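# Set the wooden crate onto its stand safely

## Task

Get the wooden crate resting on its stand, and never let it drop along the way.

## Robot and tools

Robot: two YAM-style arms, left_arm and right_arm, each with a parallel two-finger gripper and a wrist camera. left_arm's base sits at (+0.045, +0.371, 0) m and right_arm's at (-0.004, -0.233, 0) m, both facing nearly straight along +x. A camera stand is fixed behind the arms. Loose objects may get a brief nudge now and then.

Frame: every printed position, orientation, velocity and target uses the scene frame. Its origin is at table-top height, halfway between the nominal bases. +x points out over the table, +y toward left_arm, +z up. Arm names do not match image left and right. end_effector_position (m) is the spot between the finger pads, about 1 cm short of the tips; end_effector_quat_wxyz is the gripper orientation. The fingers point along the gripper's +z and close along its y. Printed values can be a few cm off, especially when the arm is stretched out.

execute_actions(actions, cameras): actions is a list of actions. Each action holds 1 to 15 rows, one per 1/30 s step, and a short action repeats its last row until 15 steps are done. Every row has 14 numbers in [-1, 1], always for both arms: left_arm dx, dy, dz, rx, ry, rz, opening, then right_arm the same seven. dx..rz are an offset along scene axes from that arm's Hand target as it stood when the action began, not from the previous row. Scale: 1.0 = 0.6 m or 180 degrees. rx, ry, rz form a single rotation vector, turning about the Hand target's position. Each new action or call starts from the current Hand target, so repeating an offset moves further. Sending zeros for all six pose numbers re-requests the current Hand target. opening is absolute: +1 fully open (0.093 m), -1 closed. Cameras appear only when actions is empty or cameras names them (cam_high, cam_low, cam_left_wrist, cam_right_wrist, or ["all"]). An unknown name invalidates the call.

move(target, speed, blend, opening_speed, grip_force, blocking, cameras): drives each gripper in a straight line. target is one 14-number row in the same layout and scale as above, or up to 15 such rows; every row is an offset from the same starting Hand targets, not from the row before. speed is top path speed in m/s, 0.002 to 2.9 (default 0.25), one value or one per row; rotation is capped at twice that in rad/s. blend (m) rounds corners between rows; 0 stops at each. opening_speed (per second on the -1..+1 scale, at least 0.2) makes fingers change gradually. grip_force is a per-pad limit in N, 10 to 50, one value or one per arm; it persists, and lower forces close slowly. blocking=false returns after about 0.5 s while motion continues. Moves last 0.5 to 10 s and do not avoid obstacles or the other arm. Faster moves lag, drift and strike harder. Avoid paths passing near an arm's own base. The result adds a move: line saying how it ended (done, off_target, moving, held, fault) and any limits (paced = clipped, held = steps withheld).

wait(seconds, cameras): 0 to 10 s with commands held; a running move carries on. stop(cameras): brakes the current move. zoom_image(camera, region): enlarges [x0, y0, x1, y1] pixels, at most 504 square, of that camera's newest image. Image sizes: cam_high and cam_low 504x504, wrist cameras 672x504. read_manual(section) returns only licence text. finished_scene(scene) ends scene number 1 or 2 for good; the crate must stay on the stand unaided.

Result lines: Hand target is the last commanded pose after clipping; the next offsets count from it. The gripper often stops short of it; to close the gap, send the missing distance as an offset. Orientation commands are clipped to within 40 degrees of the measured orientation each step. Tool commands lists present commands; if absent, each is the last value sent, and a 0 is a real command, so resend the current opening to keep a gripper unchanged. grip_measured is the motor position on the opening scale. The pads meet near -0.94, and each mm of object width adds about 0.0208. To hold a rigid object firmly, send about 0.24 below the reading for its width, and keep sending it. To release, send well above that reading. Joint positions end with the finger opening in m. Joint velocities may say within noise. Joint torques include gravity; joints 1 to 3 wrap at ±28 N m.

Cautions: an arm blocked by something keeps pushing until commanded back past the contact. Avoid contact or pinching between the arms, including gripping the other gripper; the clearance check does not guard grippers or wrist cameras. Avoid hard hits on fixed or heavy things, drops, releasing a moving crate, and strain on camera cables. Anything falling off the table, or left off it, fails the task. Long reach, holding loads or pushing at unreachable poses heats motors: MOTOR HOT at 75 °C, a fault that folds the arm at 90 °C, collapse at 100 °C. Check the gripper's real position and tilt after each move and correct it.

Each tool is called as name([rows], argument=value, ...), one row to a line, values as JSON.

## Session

execute_actions(actions=[])

Scene clock: 0.00 s.
left_arm: end_effector_position=(+0.4389, +0.3554, +0.0844) grip_measured=+1.000 end_effector_quat_wxyz=(+0.545, +0.043, +0.838, +0.009) | right_arm: end_effector_position=(+0.3727, -0.2666, +0.0698) grip_measured=+1.000 end_effector_quat_wxyz=(+0.541, +0.058, +0.836, -0.073)
Joint positions: left_arm=[-0.031 1.542 0.422 0.702 -0.008 0.064 0.093] | right_arm=[-0.015 1.563 0.342 0.799 0.174 0.012 0.093]
Joint velocities: within noise
Joint torques (N m): no reading
Heat: left arm: 35 °C; right arm: 33 °C.
Hand target: left_arm +0.4409, +0.3554, +0.0885; +0.549, +0.043, +0.835, +0.009 | right_arm +0.3748, -0.2666, +0.0740; +0.546, +0.058, +0.832, -0.073
Tool commands: left_gripper/opening=+1.0 right_gripper/opening=+1.0

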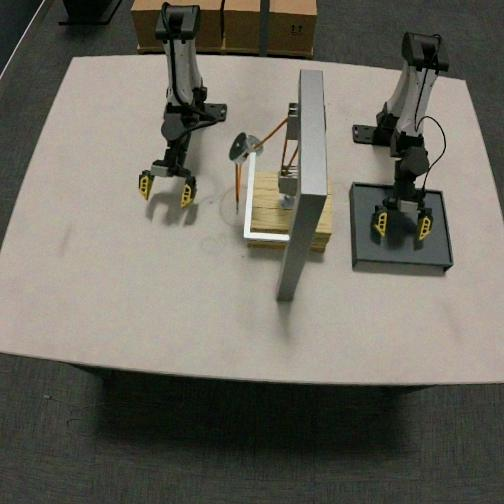

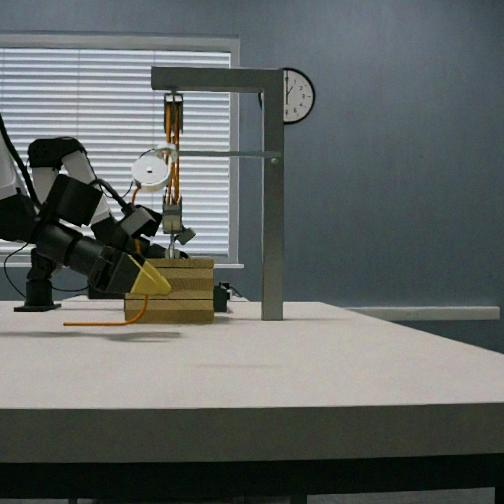

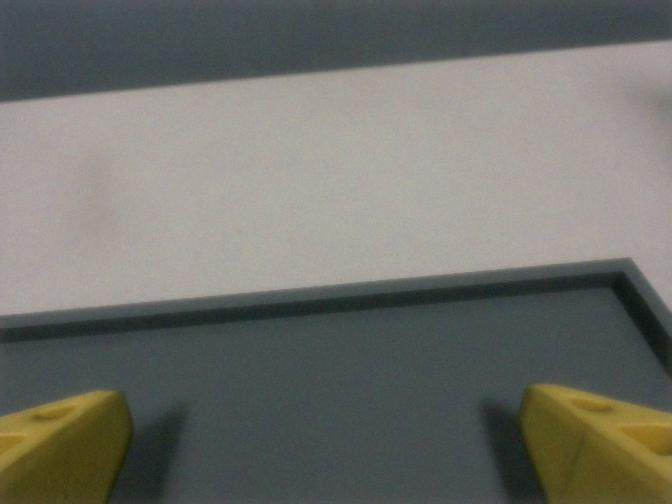

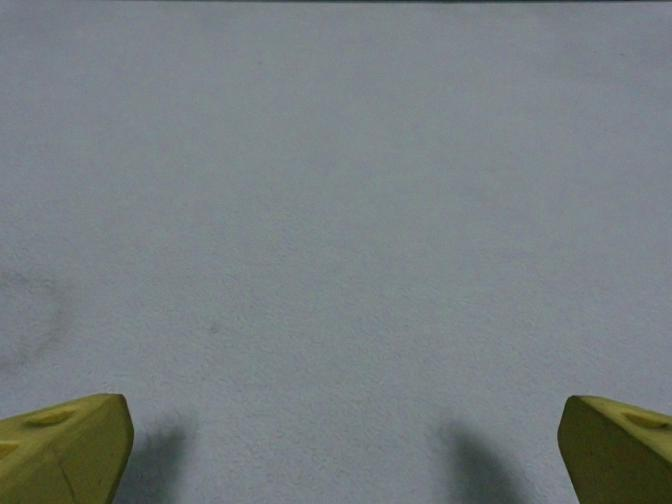

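zoom_image(camera="cam_high", region=[210, 120, 470, 300])

zoom_image(camera="cam_low", region=[50, 120, 300, 340])

Scaled by 1.938.

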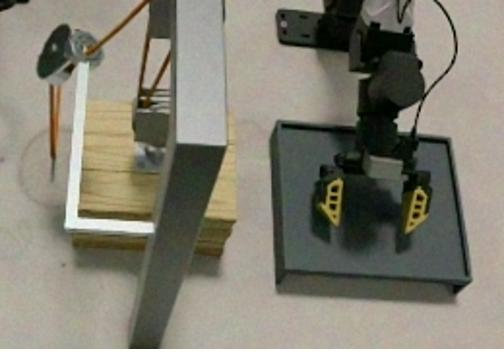

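Scaled by 2.016.

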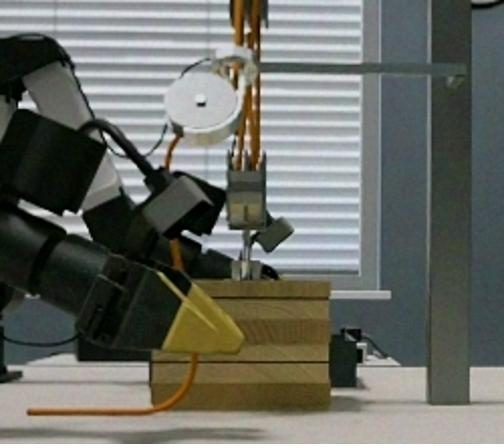

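zoom_image(camera="cam_low", region=[110, 240, 250, 340])

zoom_image(camera="cam_high", region=[225, 130, 355, 260])

zoom_image(camera="cam_high", region=[330, 160, 470, 290])

Scaled by 3.600.

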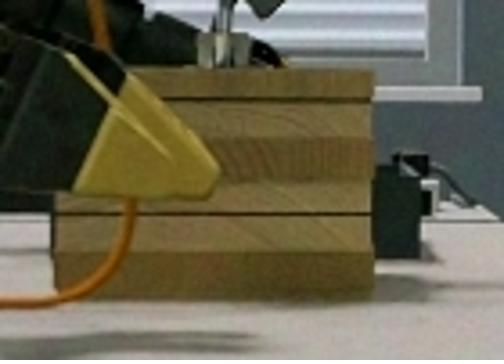

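Scaled by 3.877.

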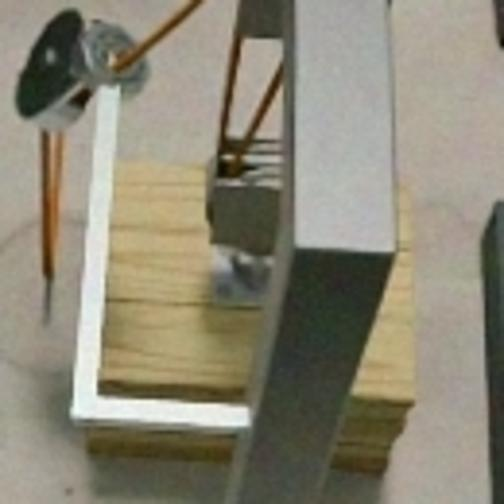

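Scaled by 3.600.

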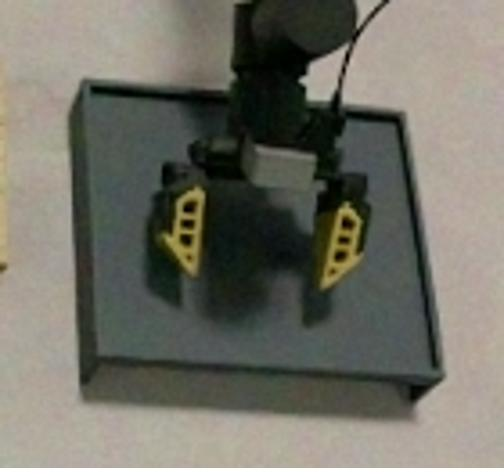

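move(target=[-0.068,0.191,0.1025,-0.1287,0.3704,-0.0522,0.0, -0.125,0.211,0.168,0.029,-0.1275,0.1687,0.3], speed=0.3, cameras=["all"])

Scene clock: 134.83 s.
left_arm: end_effector_position=(+0.3974, +0.4660, +0.1510) grip_measured=+0.002 end_effector_quat_wxyz=(+0.029, -0.010, +0.977, -0.209) | right_arm: end_effector_position=(+0.3045, -0.1445, +0.1730) grip_measured=+0.303 end_effector_quat_wxyz=(+0.692, -0.112, +0.704, +0.116)
Joint positions: left_arm=[0.458 2.037 1.91 -1.576 0.405 0.452 0.045] | right_arm=[0.226 1.049 0.094 0.938 -0.095 0.007 0.06]
Joint torques (N m): left_arm=[0.16 -9.13 8.12 -0.01 0.22 0.16] | right_arm=[0.72 -2.4 5.79 2.46 -0.09 -0.1]
Heat: left arm: 38 °C; right arm: 38 °C.
Hand target: left_arm +0.4001, +0.4698, +0.1500; +0.000, +0.000, +0.976, -0.216 | right_arm +0.2998, -0.1401, +0.1748; +0.696, -0.123, +0.697, +0.122
Off the commanded pose: left_arm 0.005 m, 4 deg | right_arm 0.007 m, 2 deg.
joint sent to its limit (left arm) — joint 4 (wrist pitch), lower limit. The joint targets are off in orientation, not in position.
move: off_target (left_arm)

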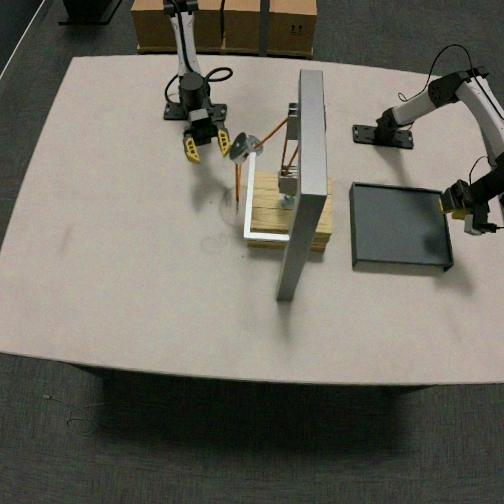

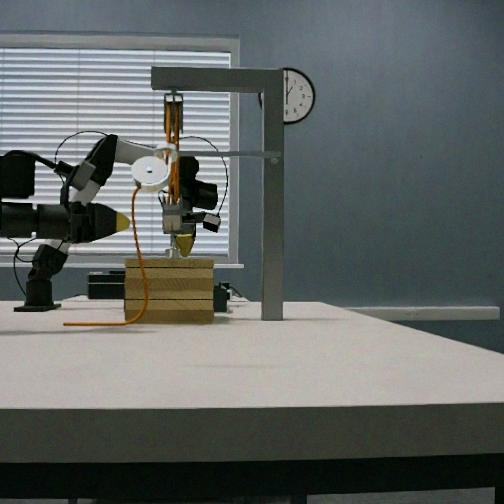

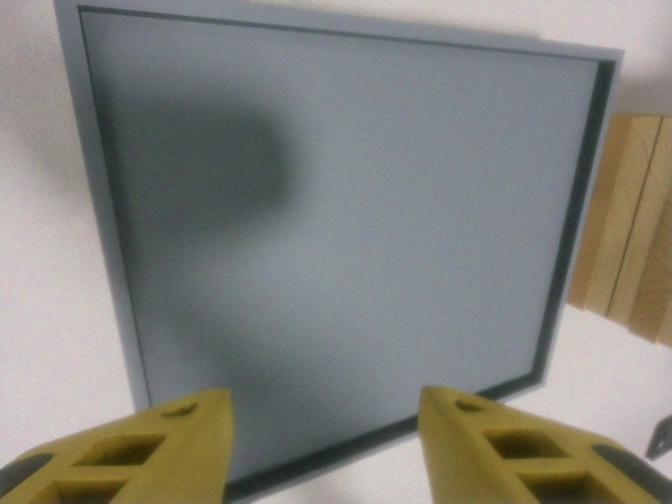

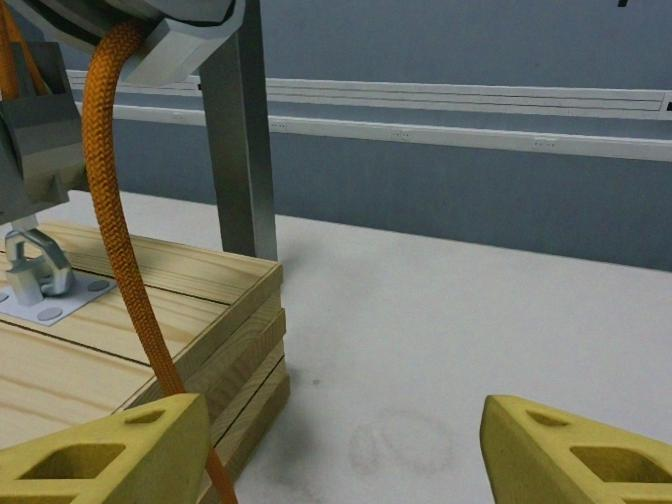

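zoom_image(camera="cam_left_wrist", region=[472, 60, 672, 360])

zoom_image(camera="cam_high", region=[225, 130, 465, 290])

Scaled by 1.680.

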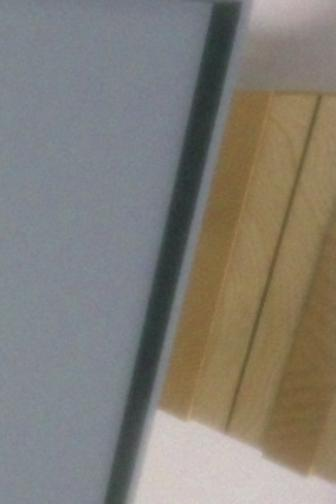

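Scaled by 2.100.

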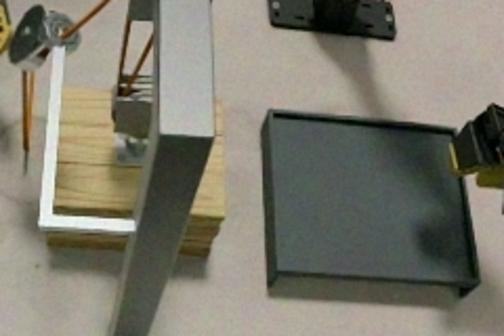

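move([
  [-0.0385,0.110,-0.0667,0,0,0,0.0, -0.0163,0.1068,0.0253,0,0,0,0.3],
  [-0.0385,0.0795,-0.1417,0,0,0,0.0, 0.052,0.130,0.0253,0,0,0,0.3],
], speed=0.15, blend=0.01, cameras=["all"])

Scene clock: 193.87 s.
left_arm: end_effector_position=(+0.3776, +0.5180, +0.0694) grip_measured=+0.002 end_effector_quat_wxyz=(+0.003, +0.000, +0.976, -0.217) | right_arm: end_effector_position=(+0.3245, -0.0636, +0.1798) grip_measured=+0.303 end_effector_quat_wxyz=(+0.685, -0.126, +0.707, +0.122)
Joint positions: left_arm=[0.594 2.157 1.76 -1.419 0.365 0.627 0.045] | right_arm=[0.575 1.321 0.276 1.014 0.225 0.007 0.06]
Joint torques (N m): left_arm=[-0.16 -11.63 4.75 -0.03 0.25 0.02] | right_arm=[-0.43 -1.84 9.52 2.45 0.11 -0.04]
Heat: left arm: 41 °C; right arm: 37 °C.
Hand target: left_arm +0.3771, +0.5177, +0.0651; +0.000, +0.000, +0.976, -0.216 | right_arm +0.3310, -0.0621, +0.1899; +0.696, -0.123, +0.697, +0.122
Off the commanded pose: left_arm 0.005 m, 0 deg | right_arm 0.012 m, 2 deg.
move: off_target (right_arm)

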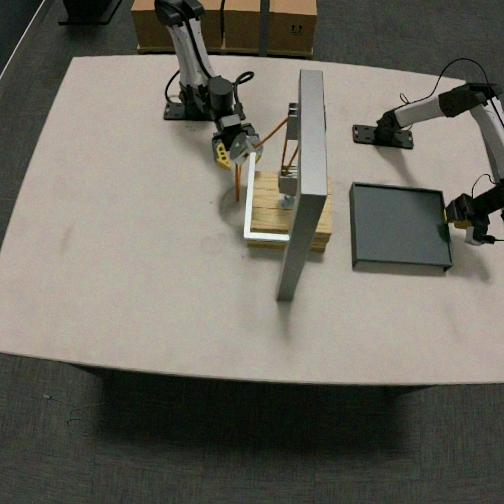

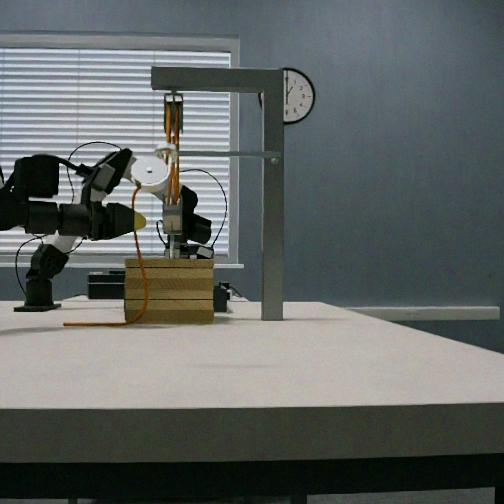

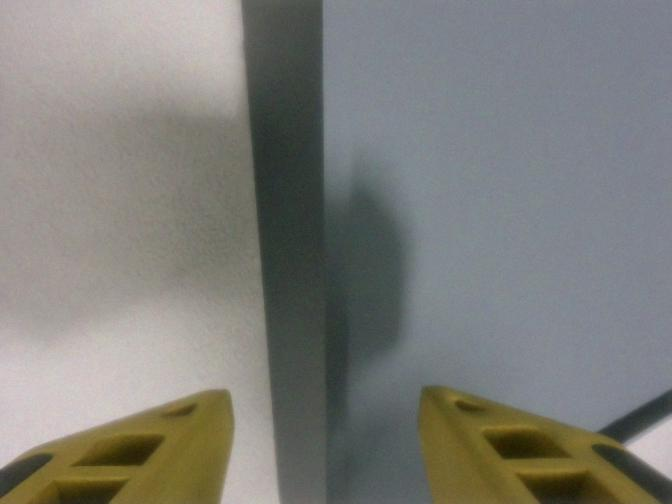

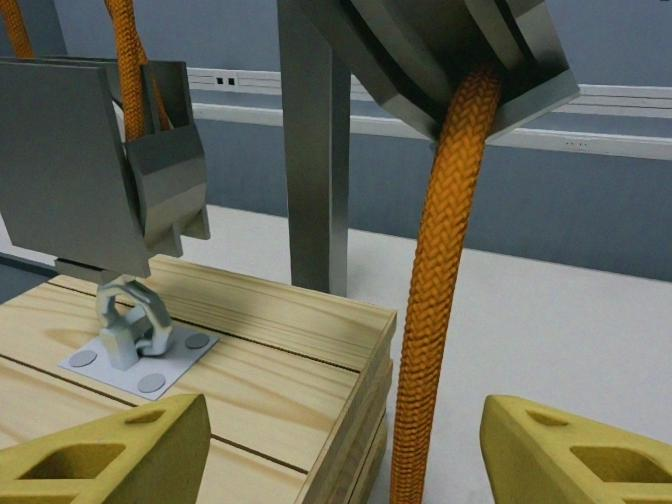

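move([
  [0,0.002,-0.0233,0,0,0,0.0, 0,0,0,0,0,0,-1],
  [0,0.002,-0.0233,0,0,0,-1, 0,0,0,0,0,0,-1],
], speed=0.1, grip_force=[30, 50], cameras=["all"])

Scene clock: 205.20 s.
left_arm: end_effector_position=(+0.3791, +0.5146, +0.0623) grip_measured=-0.859 end_effector_quat_wxyz=(+0.010, +0.000, +0.975, -0.224) | right_arm: end_effector_position=(+0.3245, -0.0636, +0.1801) grip_measured=-0.971 end_effector_quat_wxyz=(+0.686, -0.126, +0.706, +0.122)
Joint positions: left_arm=[0.592 2.157 1.727 -1.384 0.385 0.627 0.004] | right_arm=[0.575 1.321 0.276 1.016 0.225 0.007 0]
Joint torques (N m): left_arm=[0.2 -10.37 4.6 0.08 0.06 0.05] | right_arm=[-0.64 -1.89 9.35 2.42 0.02 -0.07]
Heat: left arm: 43 °C; right arm: 39 °C.
Hand target: left_arm +0.3771, +0.5188, +0.0511; +0.000, +0.000, +0.976, -0.216 | right_arm +0.3310, -0.0621, +0.1899; +0.696, -0.123, +0.697, +0.122
Off the commanded pose: left_arm 0.012 m, 1 deg | right_arm 0.012 m, 2 deg.
grip_force (N): 30, 50
move: off_target (left_arm, right_arm)

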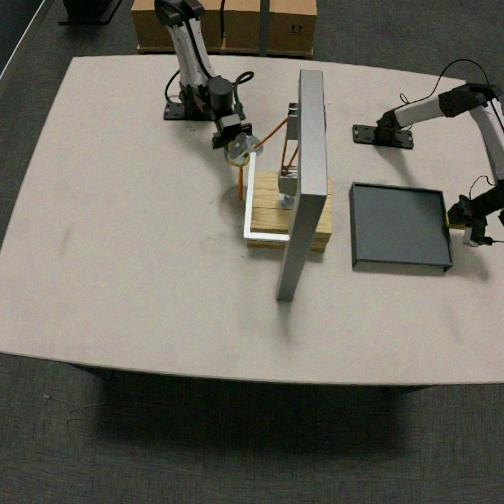

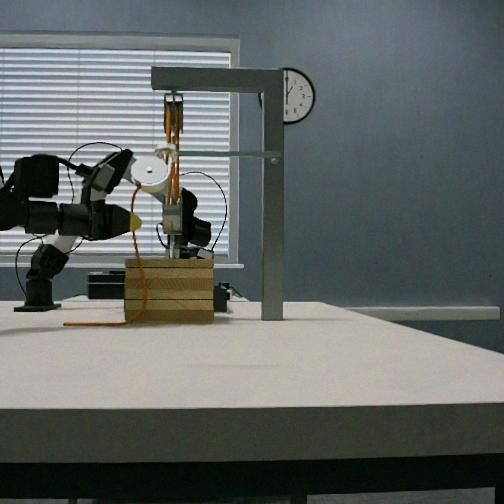

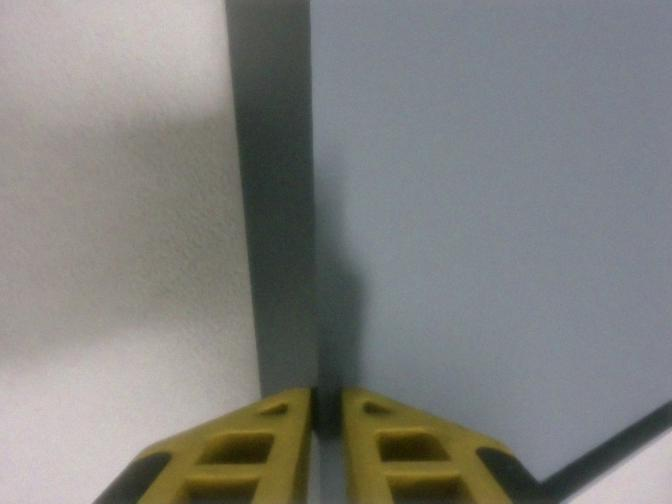

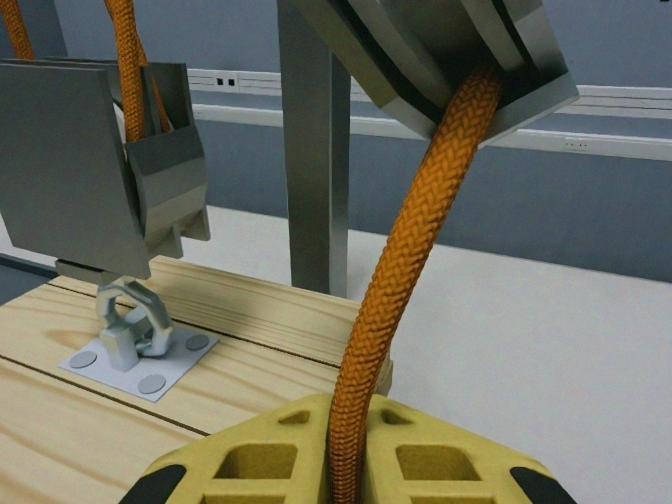

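move([
  [0,-0.05,0.008,0,0,0,-1, -0.01,-0.163,-0.025,-0.385,-0.159,0.0237,-1],
  [0,-0.0833,0.008,0,0,0,-1, -0.052,-0.397,-0.0417,-0.383,-0.164,0.03,-1],
  [0,-0.0833,0.008,0,0,0,-1, -0.085,-0.68,-0.05,-0.381,-0.1696,0.038,-1],
], speed=[0.2, 0.08, 0.07], blend=[0.02, 0.02, 0], cameras=["all"])

Scene clock: 255.80 s.
left_arm: end_effector_position=(+0.3815, +0.5007, +0.0620) grip_measured=-0.876 end_effector_quat_wxyz=(+0.017, -0.001, +0.985, -0.170) | right_arm: end_effector_position=(+0.3042, -0.3932, +0.1735) grip_measured=-0.971 end_effector_quat_wxyz=(+0.644, -0.593, +0.383, -0.294)
Joint positions: left_arm=[0.524 2.059 1.608 -1.262 0.313 0.531 0.003] | right_arm=[-0.987 1.842 0.612 1.446 -1.554 -1.209 0]
Joint torques (N m): left_arm=[-3.04 -10.86 2.45 -0.15 0.99 -0.18] | right_arm=[-16.84 -0.87 10.14 0.78 0.24 0.58]
Heat: left arm: 46 °C; right arm: 41 °C.
Hand target: left_arm +0.3771, +0.4689, +0.0559; +0.000, +0.000, +0.976, -0.216 | right_arm +0.2801, -0.4700, +0.1598; +0.648, -0.553, +0.440, -0.283
Off the commanded pose: left_arm 0.033 m, 6 deg | right_arm 0.082 m, 8 deg.
joint sent to its limit (right arm) — joint 5 (wrist yaw), lower limit. The joint targets are off in position and orientation.
grip_force (N): 30, 50
move: off_target (left_arm, right_arm)

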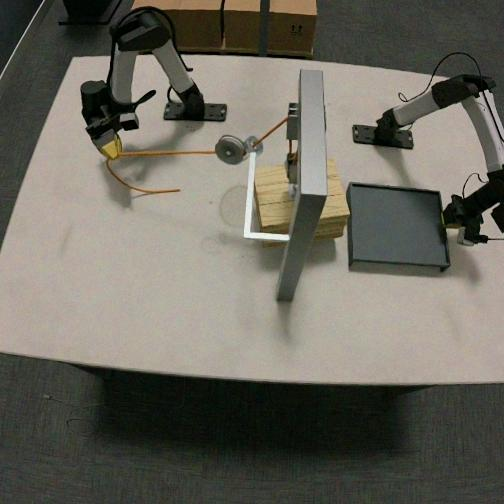

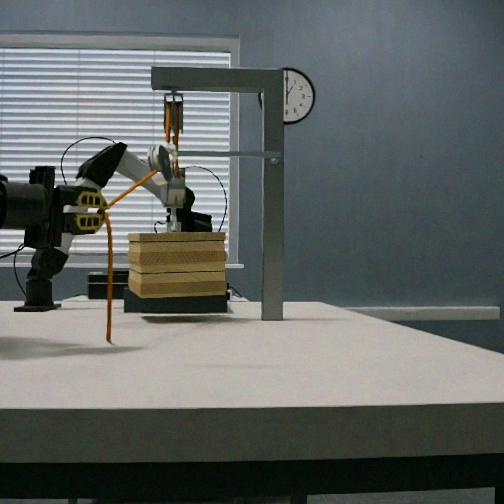

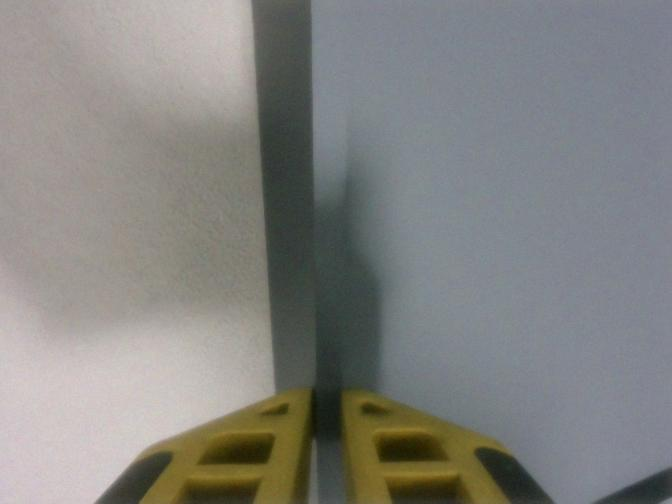

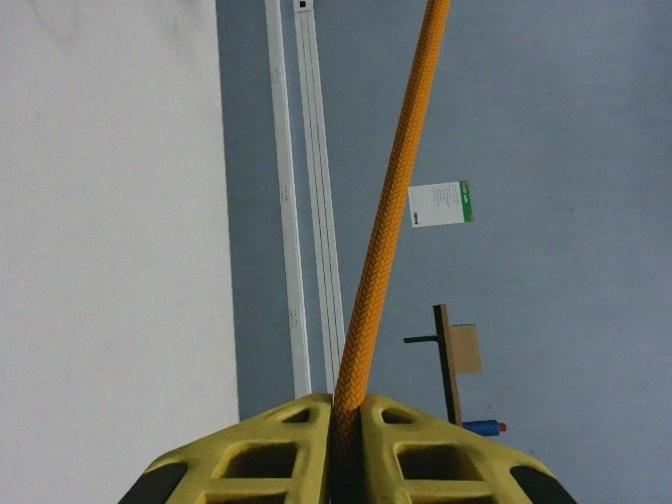

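zoom_image(camera="cam_high", region=[225, 130, 465, 290])

zoom_image(camera="cam_low", region=[100, 200, 260, 330])

Scaled by 2.100.

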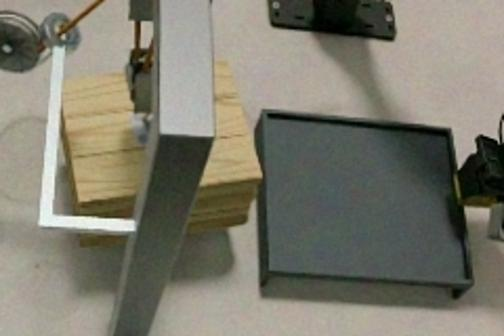

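Scaled by 3.150.

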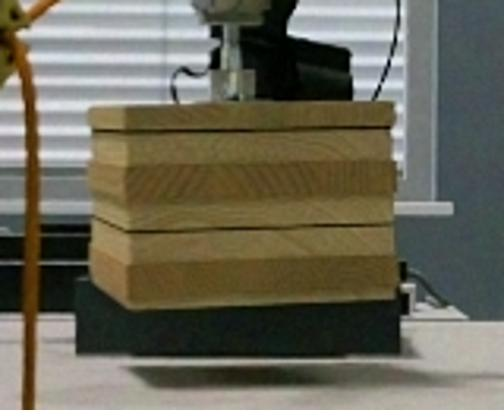

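move(target=[0,0,0,0,0,0,-1, -0.01,-0.175,0,0,0,0,-1], speed=0.06, cameras=["cam_high","cam_low"])

zoom_image(camera="cam_low", region=[100, 200, 260, 330])

Scene clock: 271.87 s.
left_arm: end_effector_position=(+0.3815, +0.5007, +0.0620) grip_measured=-0.876 end_effector_quat_wxyz=(+0.017, -0.001, +0.985, -0.170) | right_arm: end_effector_position=(+0.3177, -0.4873, +0.1787) grip_measured=-0.971 end_effector_quat_wxyz=(+0.618, -0.584, +0.396, -0.348)
Joint positions: left_arm=[0.524 2.059 1.608 -1.262 0.313 0.531 0.003] | right_arm=[-1.094 2.045 0.926 1.445 -1.554 -1.163 0]
Joint torques (N m): left_arm=[-3.06 -10.89 2.45 -0.14 1.01 -0.18] | right_arm=[-18.02 -2.09 12.12 0.45 0.29 0.78]
Heat: left arm: 44 °C; right arm: 42 °C.
Hand target: left_arm +0.3771, +0.4689, +0.0559; +0.000, +0.000, +0.976, -0.216 | right_arm +0.2741, -0.5751, +0.1599; +0.648, -0.553, +0.440, -0.283
Off the commanded pose: left_arm 0.033 m, 6 deg | right_arm 0.100 m, 10 deg.
joint sent to its limit (right arm) — joint 5 (wrist yaw), lower limit. The joint targets are off in position and orientation.
grip_force (N): 30, 50
move: off_target (left_arm, right_arm)
Images, in order (width x height): cam_high 504x504, cam_low 504x504.

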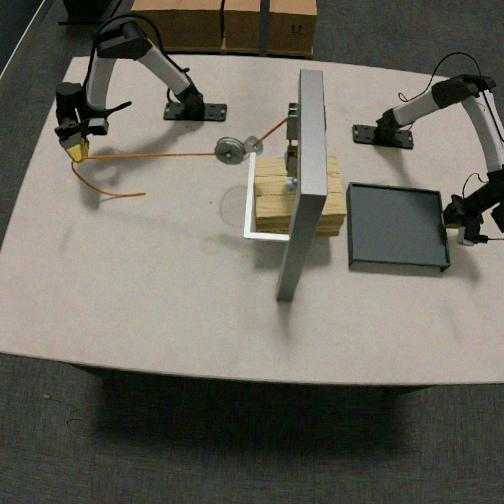

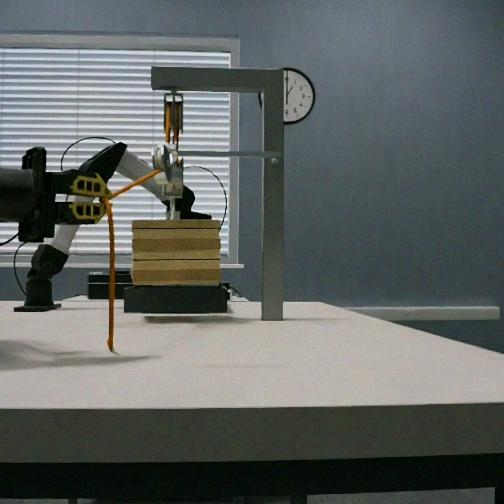

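Scaled by 3.150.

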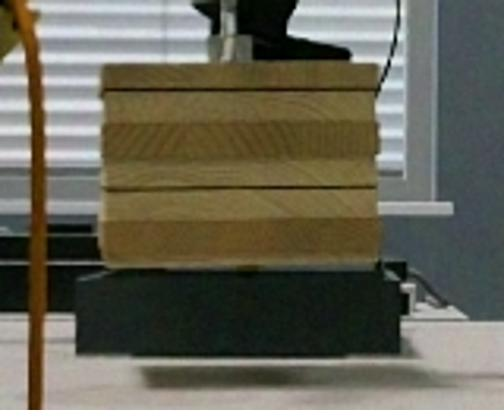

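move(target=[0,-0.38,0.004,-0.044,0,0,-1, 0,0,0,0,0,0,-1], speed=0.09, cameras=["cam_high","cam_low","cam_left_wrist"])

zoom_image(camera="cam_high", region=[205, 130, 405, 290])

Scene clock: 283.03 s.
left_arm: end_effector_position=(+0.3866, +0.2602, +0.0613) grip_measured=-0.876 end_effector_quat_wxyz=(+0.014, -0.005, +0.967, -0.253) | right_arm: end_effector_position=(+0.3177, -0.4873, +0.1787) grip_measured=-0.971 end_effector_quat_wxyz=(+0.618, -0.584, +0.396, -0.348)
Joint positions: left_arm=[-0.072 1.858 1.275 -0.908 0.508 -0.114 0.003] | right_arm=[-1.094 2.045 0.926 1.445 -1.554 -1.163 0]
Joint torques (N m): left_arm=[-2.45 -9.69 3.43 0.77 1 -0.18] | right_arm=[-17.98 -1.89 12.31 0.36 0.34 0.84]
Heat: left arm: 45 °C; right arm: 44 °C.
Hand target: left_arm +0.3771, +0.2409, +0.0583; +0.000, +0.000, +0.959, -0.283 | right_arm +0.2741, -0.5751, +0.1599; +0.648, -0.553, +0.440, -0.283
Off the commanded pose: left_arm 0.022 m, 4 deg | right_arm 0.100 m, 10 deg.
joint sent to its limit (right arm) — joint 5 (wrist yaw), lower limit. The joint targets are off in position and orientation.
grip_force (N): 30, 50
move: off_target (left_arm, right_arm)
Images, in order (width x height): cam_high 504x504, cam_low 504x504, cam_left_wrist 672x504.

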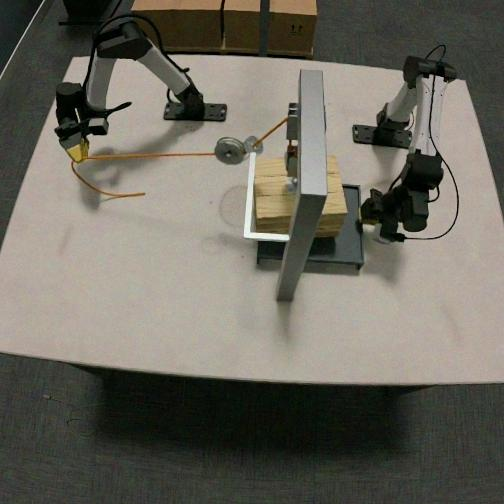

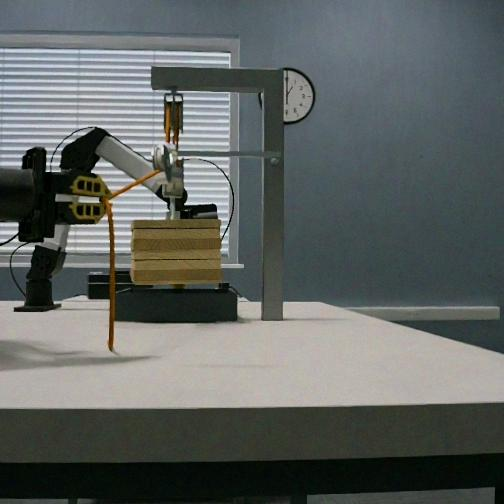

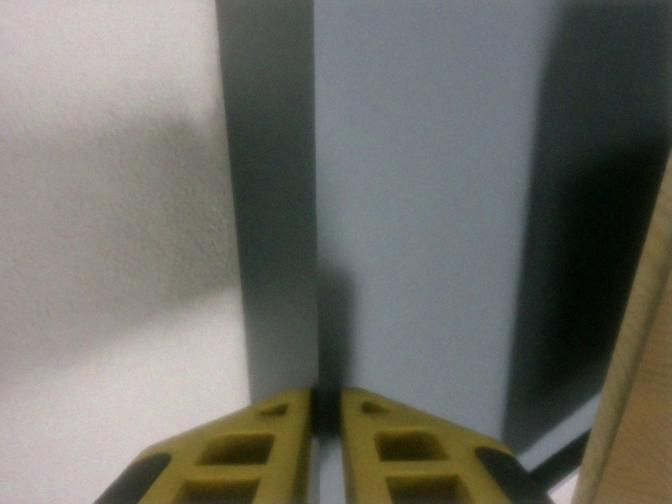

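Scaled by 2.520.

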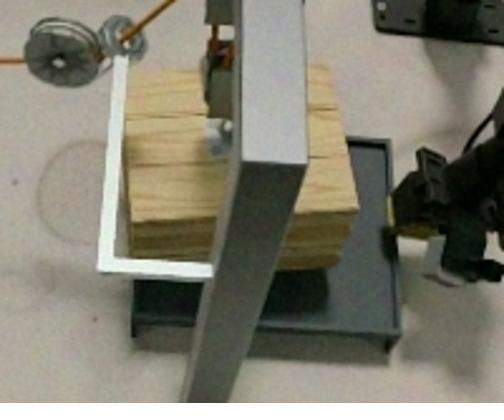

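zoom_image(camera="cam_high", region=[245, 180, 375, 280])

Scaled by 3.877.

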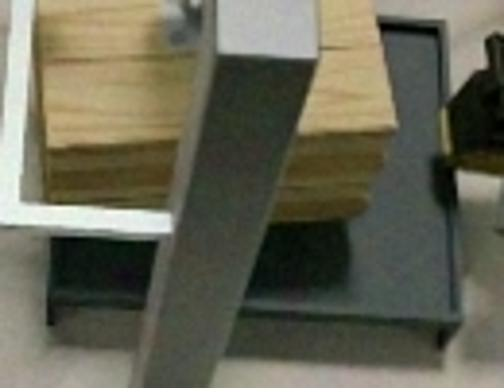

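move(target=[-0.06,-0.0583,0,0,0,0.039,-1, 0,0,0,0,0,0,-1], speed=0.05, grip_force=[50, 50], cameras=["cam_high","cam_low","cam_left_wrist"])

zoom_image(camera="cam_high", region=[245, 180, 375, 280])

Scene clock: 340.07 s.
left_arm: end_effector_position=(+0.3600, +0.2208, +0.0613) grip_measured=-0.939 end_effector_quat_wxyz=(+0.048, -0.063, +0.962, -0.262) | right_arm: end_effector_position=(+0.3177, -0.4873, +0.1787) grip_measured=-0.971 end_effector_quat_wxyz=(+0.618, -0.584, +0.396, -0.348)
Joint positions: left_arm=[-0.21 1.685 1.044 -0.666 0.475 -0.417 0] | right_arm=[-1.094 2.045 0.926 1.445 -1.554 -1.163 0]
Joint torques (N m): left_arm=[-2.41 -8.88 3.77 0.79 0.87 -0.19] | right_arm=[-17.83 -2.11 12.07 0.44 0.3 0.86]
Heat: left arm: 46 °C; right arm: 49 °C.
Hand target: left_arm +0.3411, +0.2060, +0.0582; +0.018, -0.059, +0.957, -0.282 | right_arm +0.2741, -0.5751, +0.1599; +0.648, -0.553, +0.440, -0.283
Off the commanded pose: left_arm 0.024 m, 4 deg | right_arm 0.100 m, 10 deg.
joint sent to its limit (right arm) — joint 5 (wrist yaw), lower limit. The joint targets are off in position and orientation.
move: off_target (left_arm, right_arm)
Images, in order (width x height): cam_high 504x504, cam_low 504x504, cam_left_wrist 672x504.

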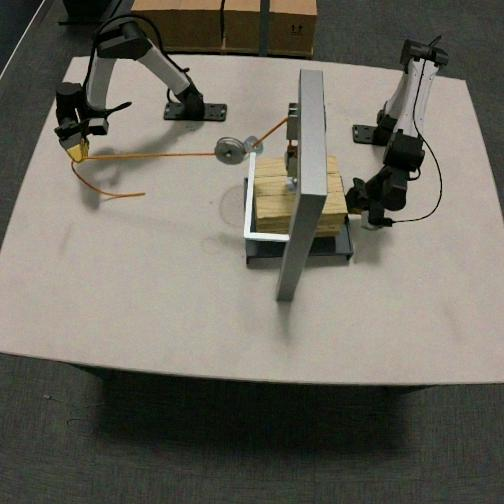

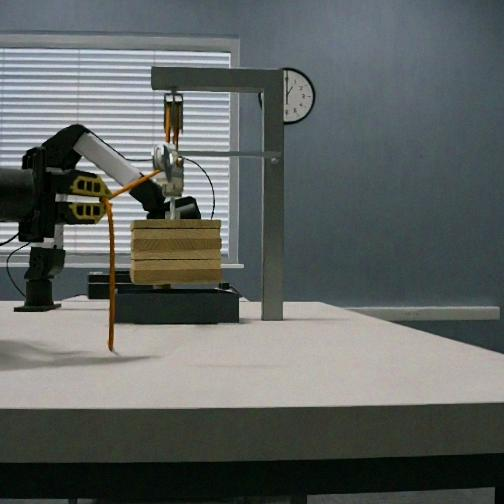

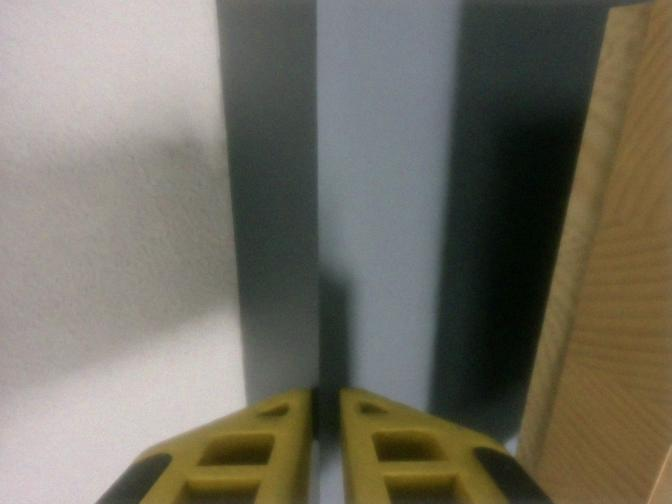

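Scaled by 3.877.

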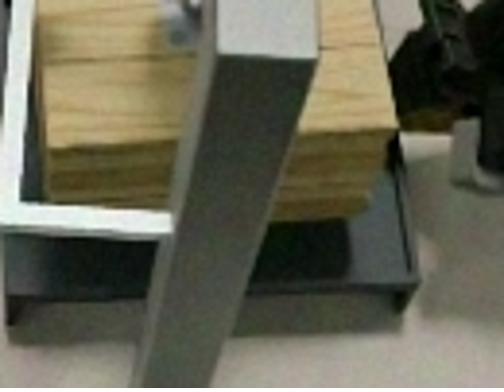

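move(target=[-0.029,0.02,0,0,0,0.006,-1, 0,0,0,0,0,0,-1], speed=0.04, cameras=["cam_high","cam_low","cam_left_wrist"])

zoom_image(camera="cam_high", region=[235, 180, 365, 280])

zoom_image(camera="cam_low", region=[100, 200, 260, 330])

Scene clock: 354.10 s.
left_arm: end_effector_position=(+0.3503, +0.2206, +0.0612) grip_measured=-0.940 end_effector_quat_wxyz=(+0.063, -0.064, +0.957, -0.275) | right_arm: end_effector_position=(+0.3177, -0.4873, +0.1787) grip_measured=-0.971 end_effector_quat_wxyz=(+0.618, -0.584, +0.396, -0.348)
Joint positions: left_arm=[-0.21 1.625 0.961 -0.601 0.491 -0.433 0] | right_arm=[-1.094 2.045 0.926 1.445 -1.554 -1.163 0]
Joint torques (N m): left_arm=[-0.72 -9.65 3.77 0.32 0.72 -0.01] | right_arm=[-18.09 -1.7 12.37 0.37 0.35 0.79]
Heat: left arm: 46 °C; right arm: 50 °C.
Hand target: left_arm +0.3237, +0.2179, +0.0583; +0.020, -0.068, +0.957, -0.282 | right_arm +0.2741, -0.5751, +0.1599; +0.648, -0.553, +0.440, -0.283
Off the commanded pose: left_arm 0.027 m, 5 deg | right_arm 0.100 m, 10 deg.
joint sent to its limit (right arm) — joint 5 (wrist yaw), lower limit. The joint targets are off in position and orientation.
move: off_target (left_arm, right_arm)
Images, in order (width x height): cam_high 504x504, cam_low 504x504, cam_left_wrist 672x504.

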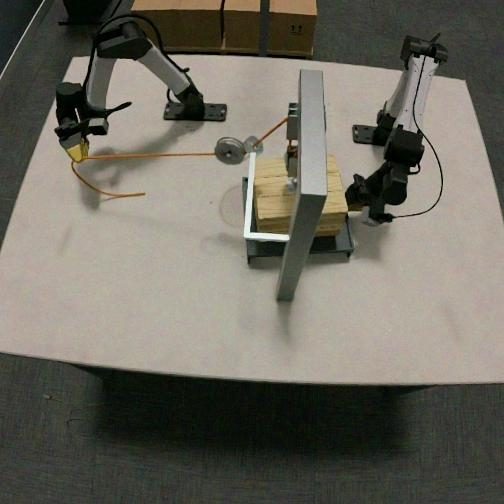

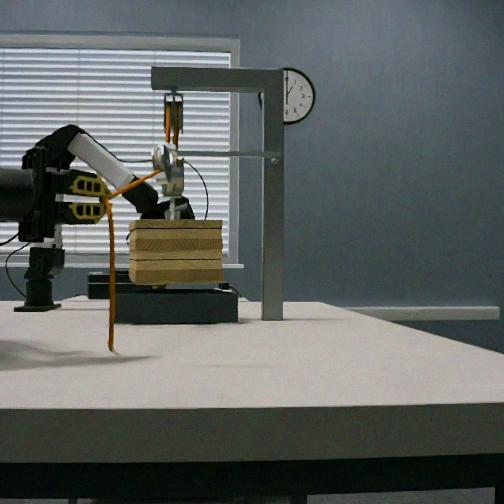

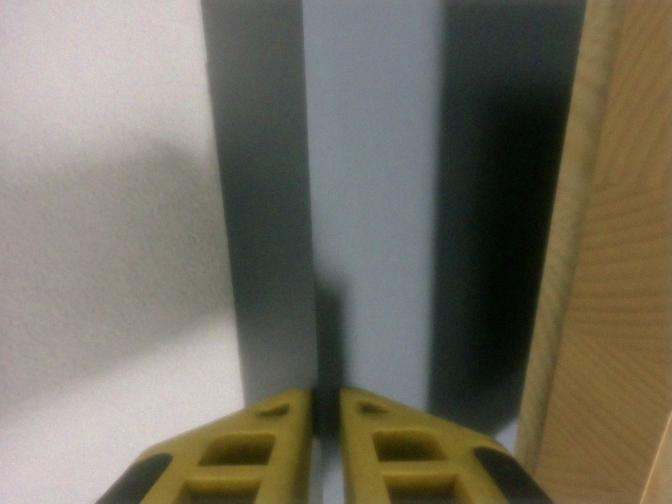

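Scaled by 3.877.

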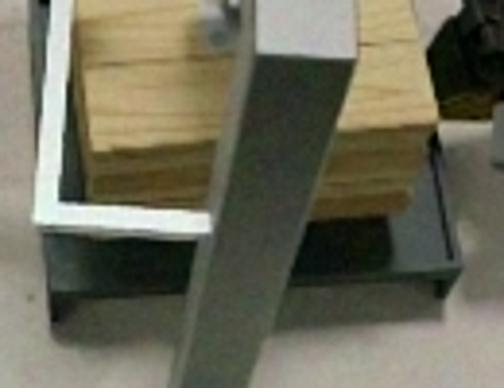

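Scaled by 3.150.

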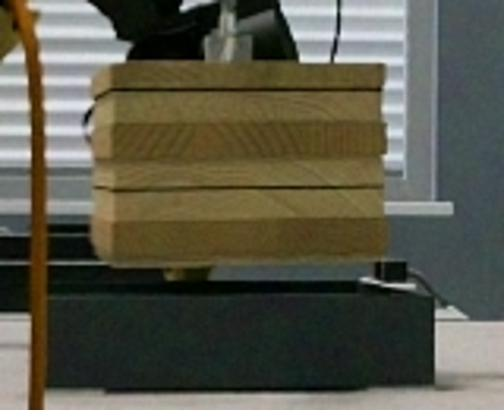

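move(target=[-0.024,0.003,0,0,0,-0.006,-1, 0.01,0.125,0.008,0,0,0,-1], speed=0.05, cameras=["cam_high","cam_low"])

zoom_image(camera="cam_high", region=[235, 180, 365, 280])

zoom_image(camera="cam_low", region=[100, 200, 260, 330])

Scene clock: 369.20 s.
left_arm: end_effector_position=(+0.3397, +0.2213, +0.0612) grip_measured=-0.940 end_effector_quat_wxyz=(+0.063, -0.062, +0.956, -0.281) | right_arm: end_effector_position=(+0.3013, -0.4741, +0.1647) grip_measured=-0.971 end_effector_quat_wxyz=(+0.627, -0.563, +0.426, -0.330)
Joint positions: left_arm=[-0.21 1.584 0.914 -0.588 0.502 -0.433 0] | right_arm=[-1.118 2.008 0.808 1.445 -1.554 -1.163 0]
Joint torques (N m): left_arm=[-0.96 -9.62 3.9 0.12 0.65 0.2] | right_arm=[-7.56 -8.09 4.97 0.89 0.29 0.66]
Heat: left arm: 46 °C; right arm: 51 °C.
Hand target: left_arm +0.3093, +0.2197, +0.0582; +0.017, -0.059, +0.957, -0.283 | right_arm +0.2800, -0.5001, +0.1647; +0.648, -0.553, +0.440, -0.283
Off the commanded pose: left_arm 0.031 m, 5 deg | right_arm 0.034 m, 6 deg.
joint sent to its limit (right arm) — joint 5 (wrist yaw), lower limit. The joint targets are off in orientation, not in position.
move: off_target (left_arm, right_arm)
Images, in order (width x height): cam_high 504x504, cam_low 504x504.

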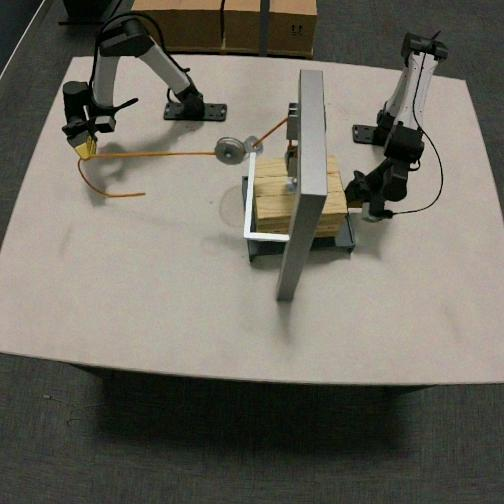

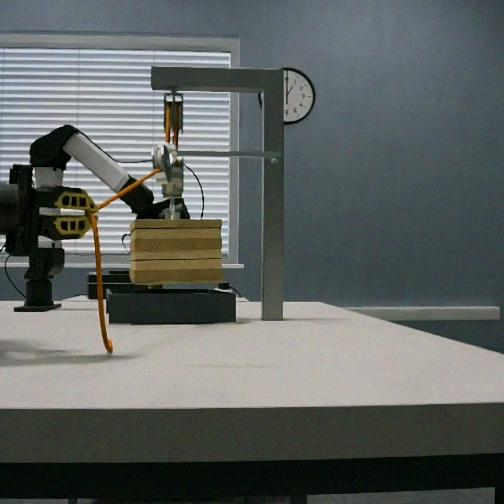

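Scaled by 3.877.

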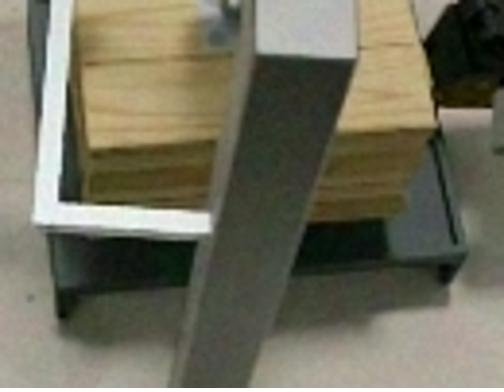

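Scaled by 3.150.

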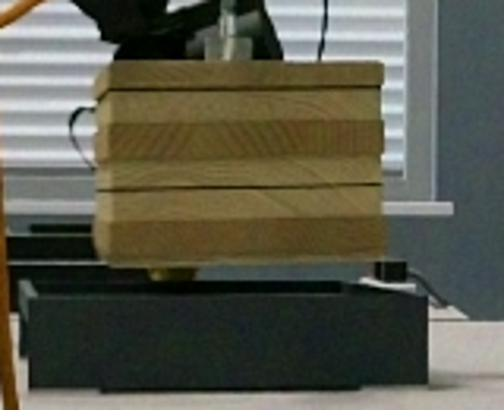

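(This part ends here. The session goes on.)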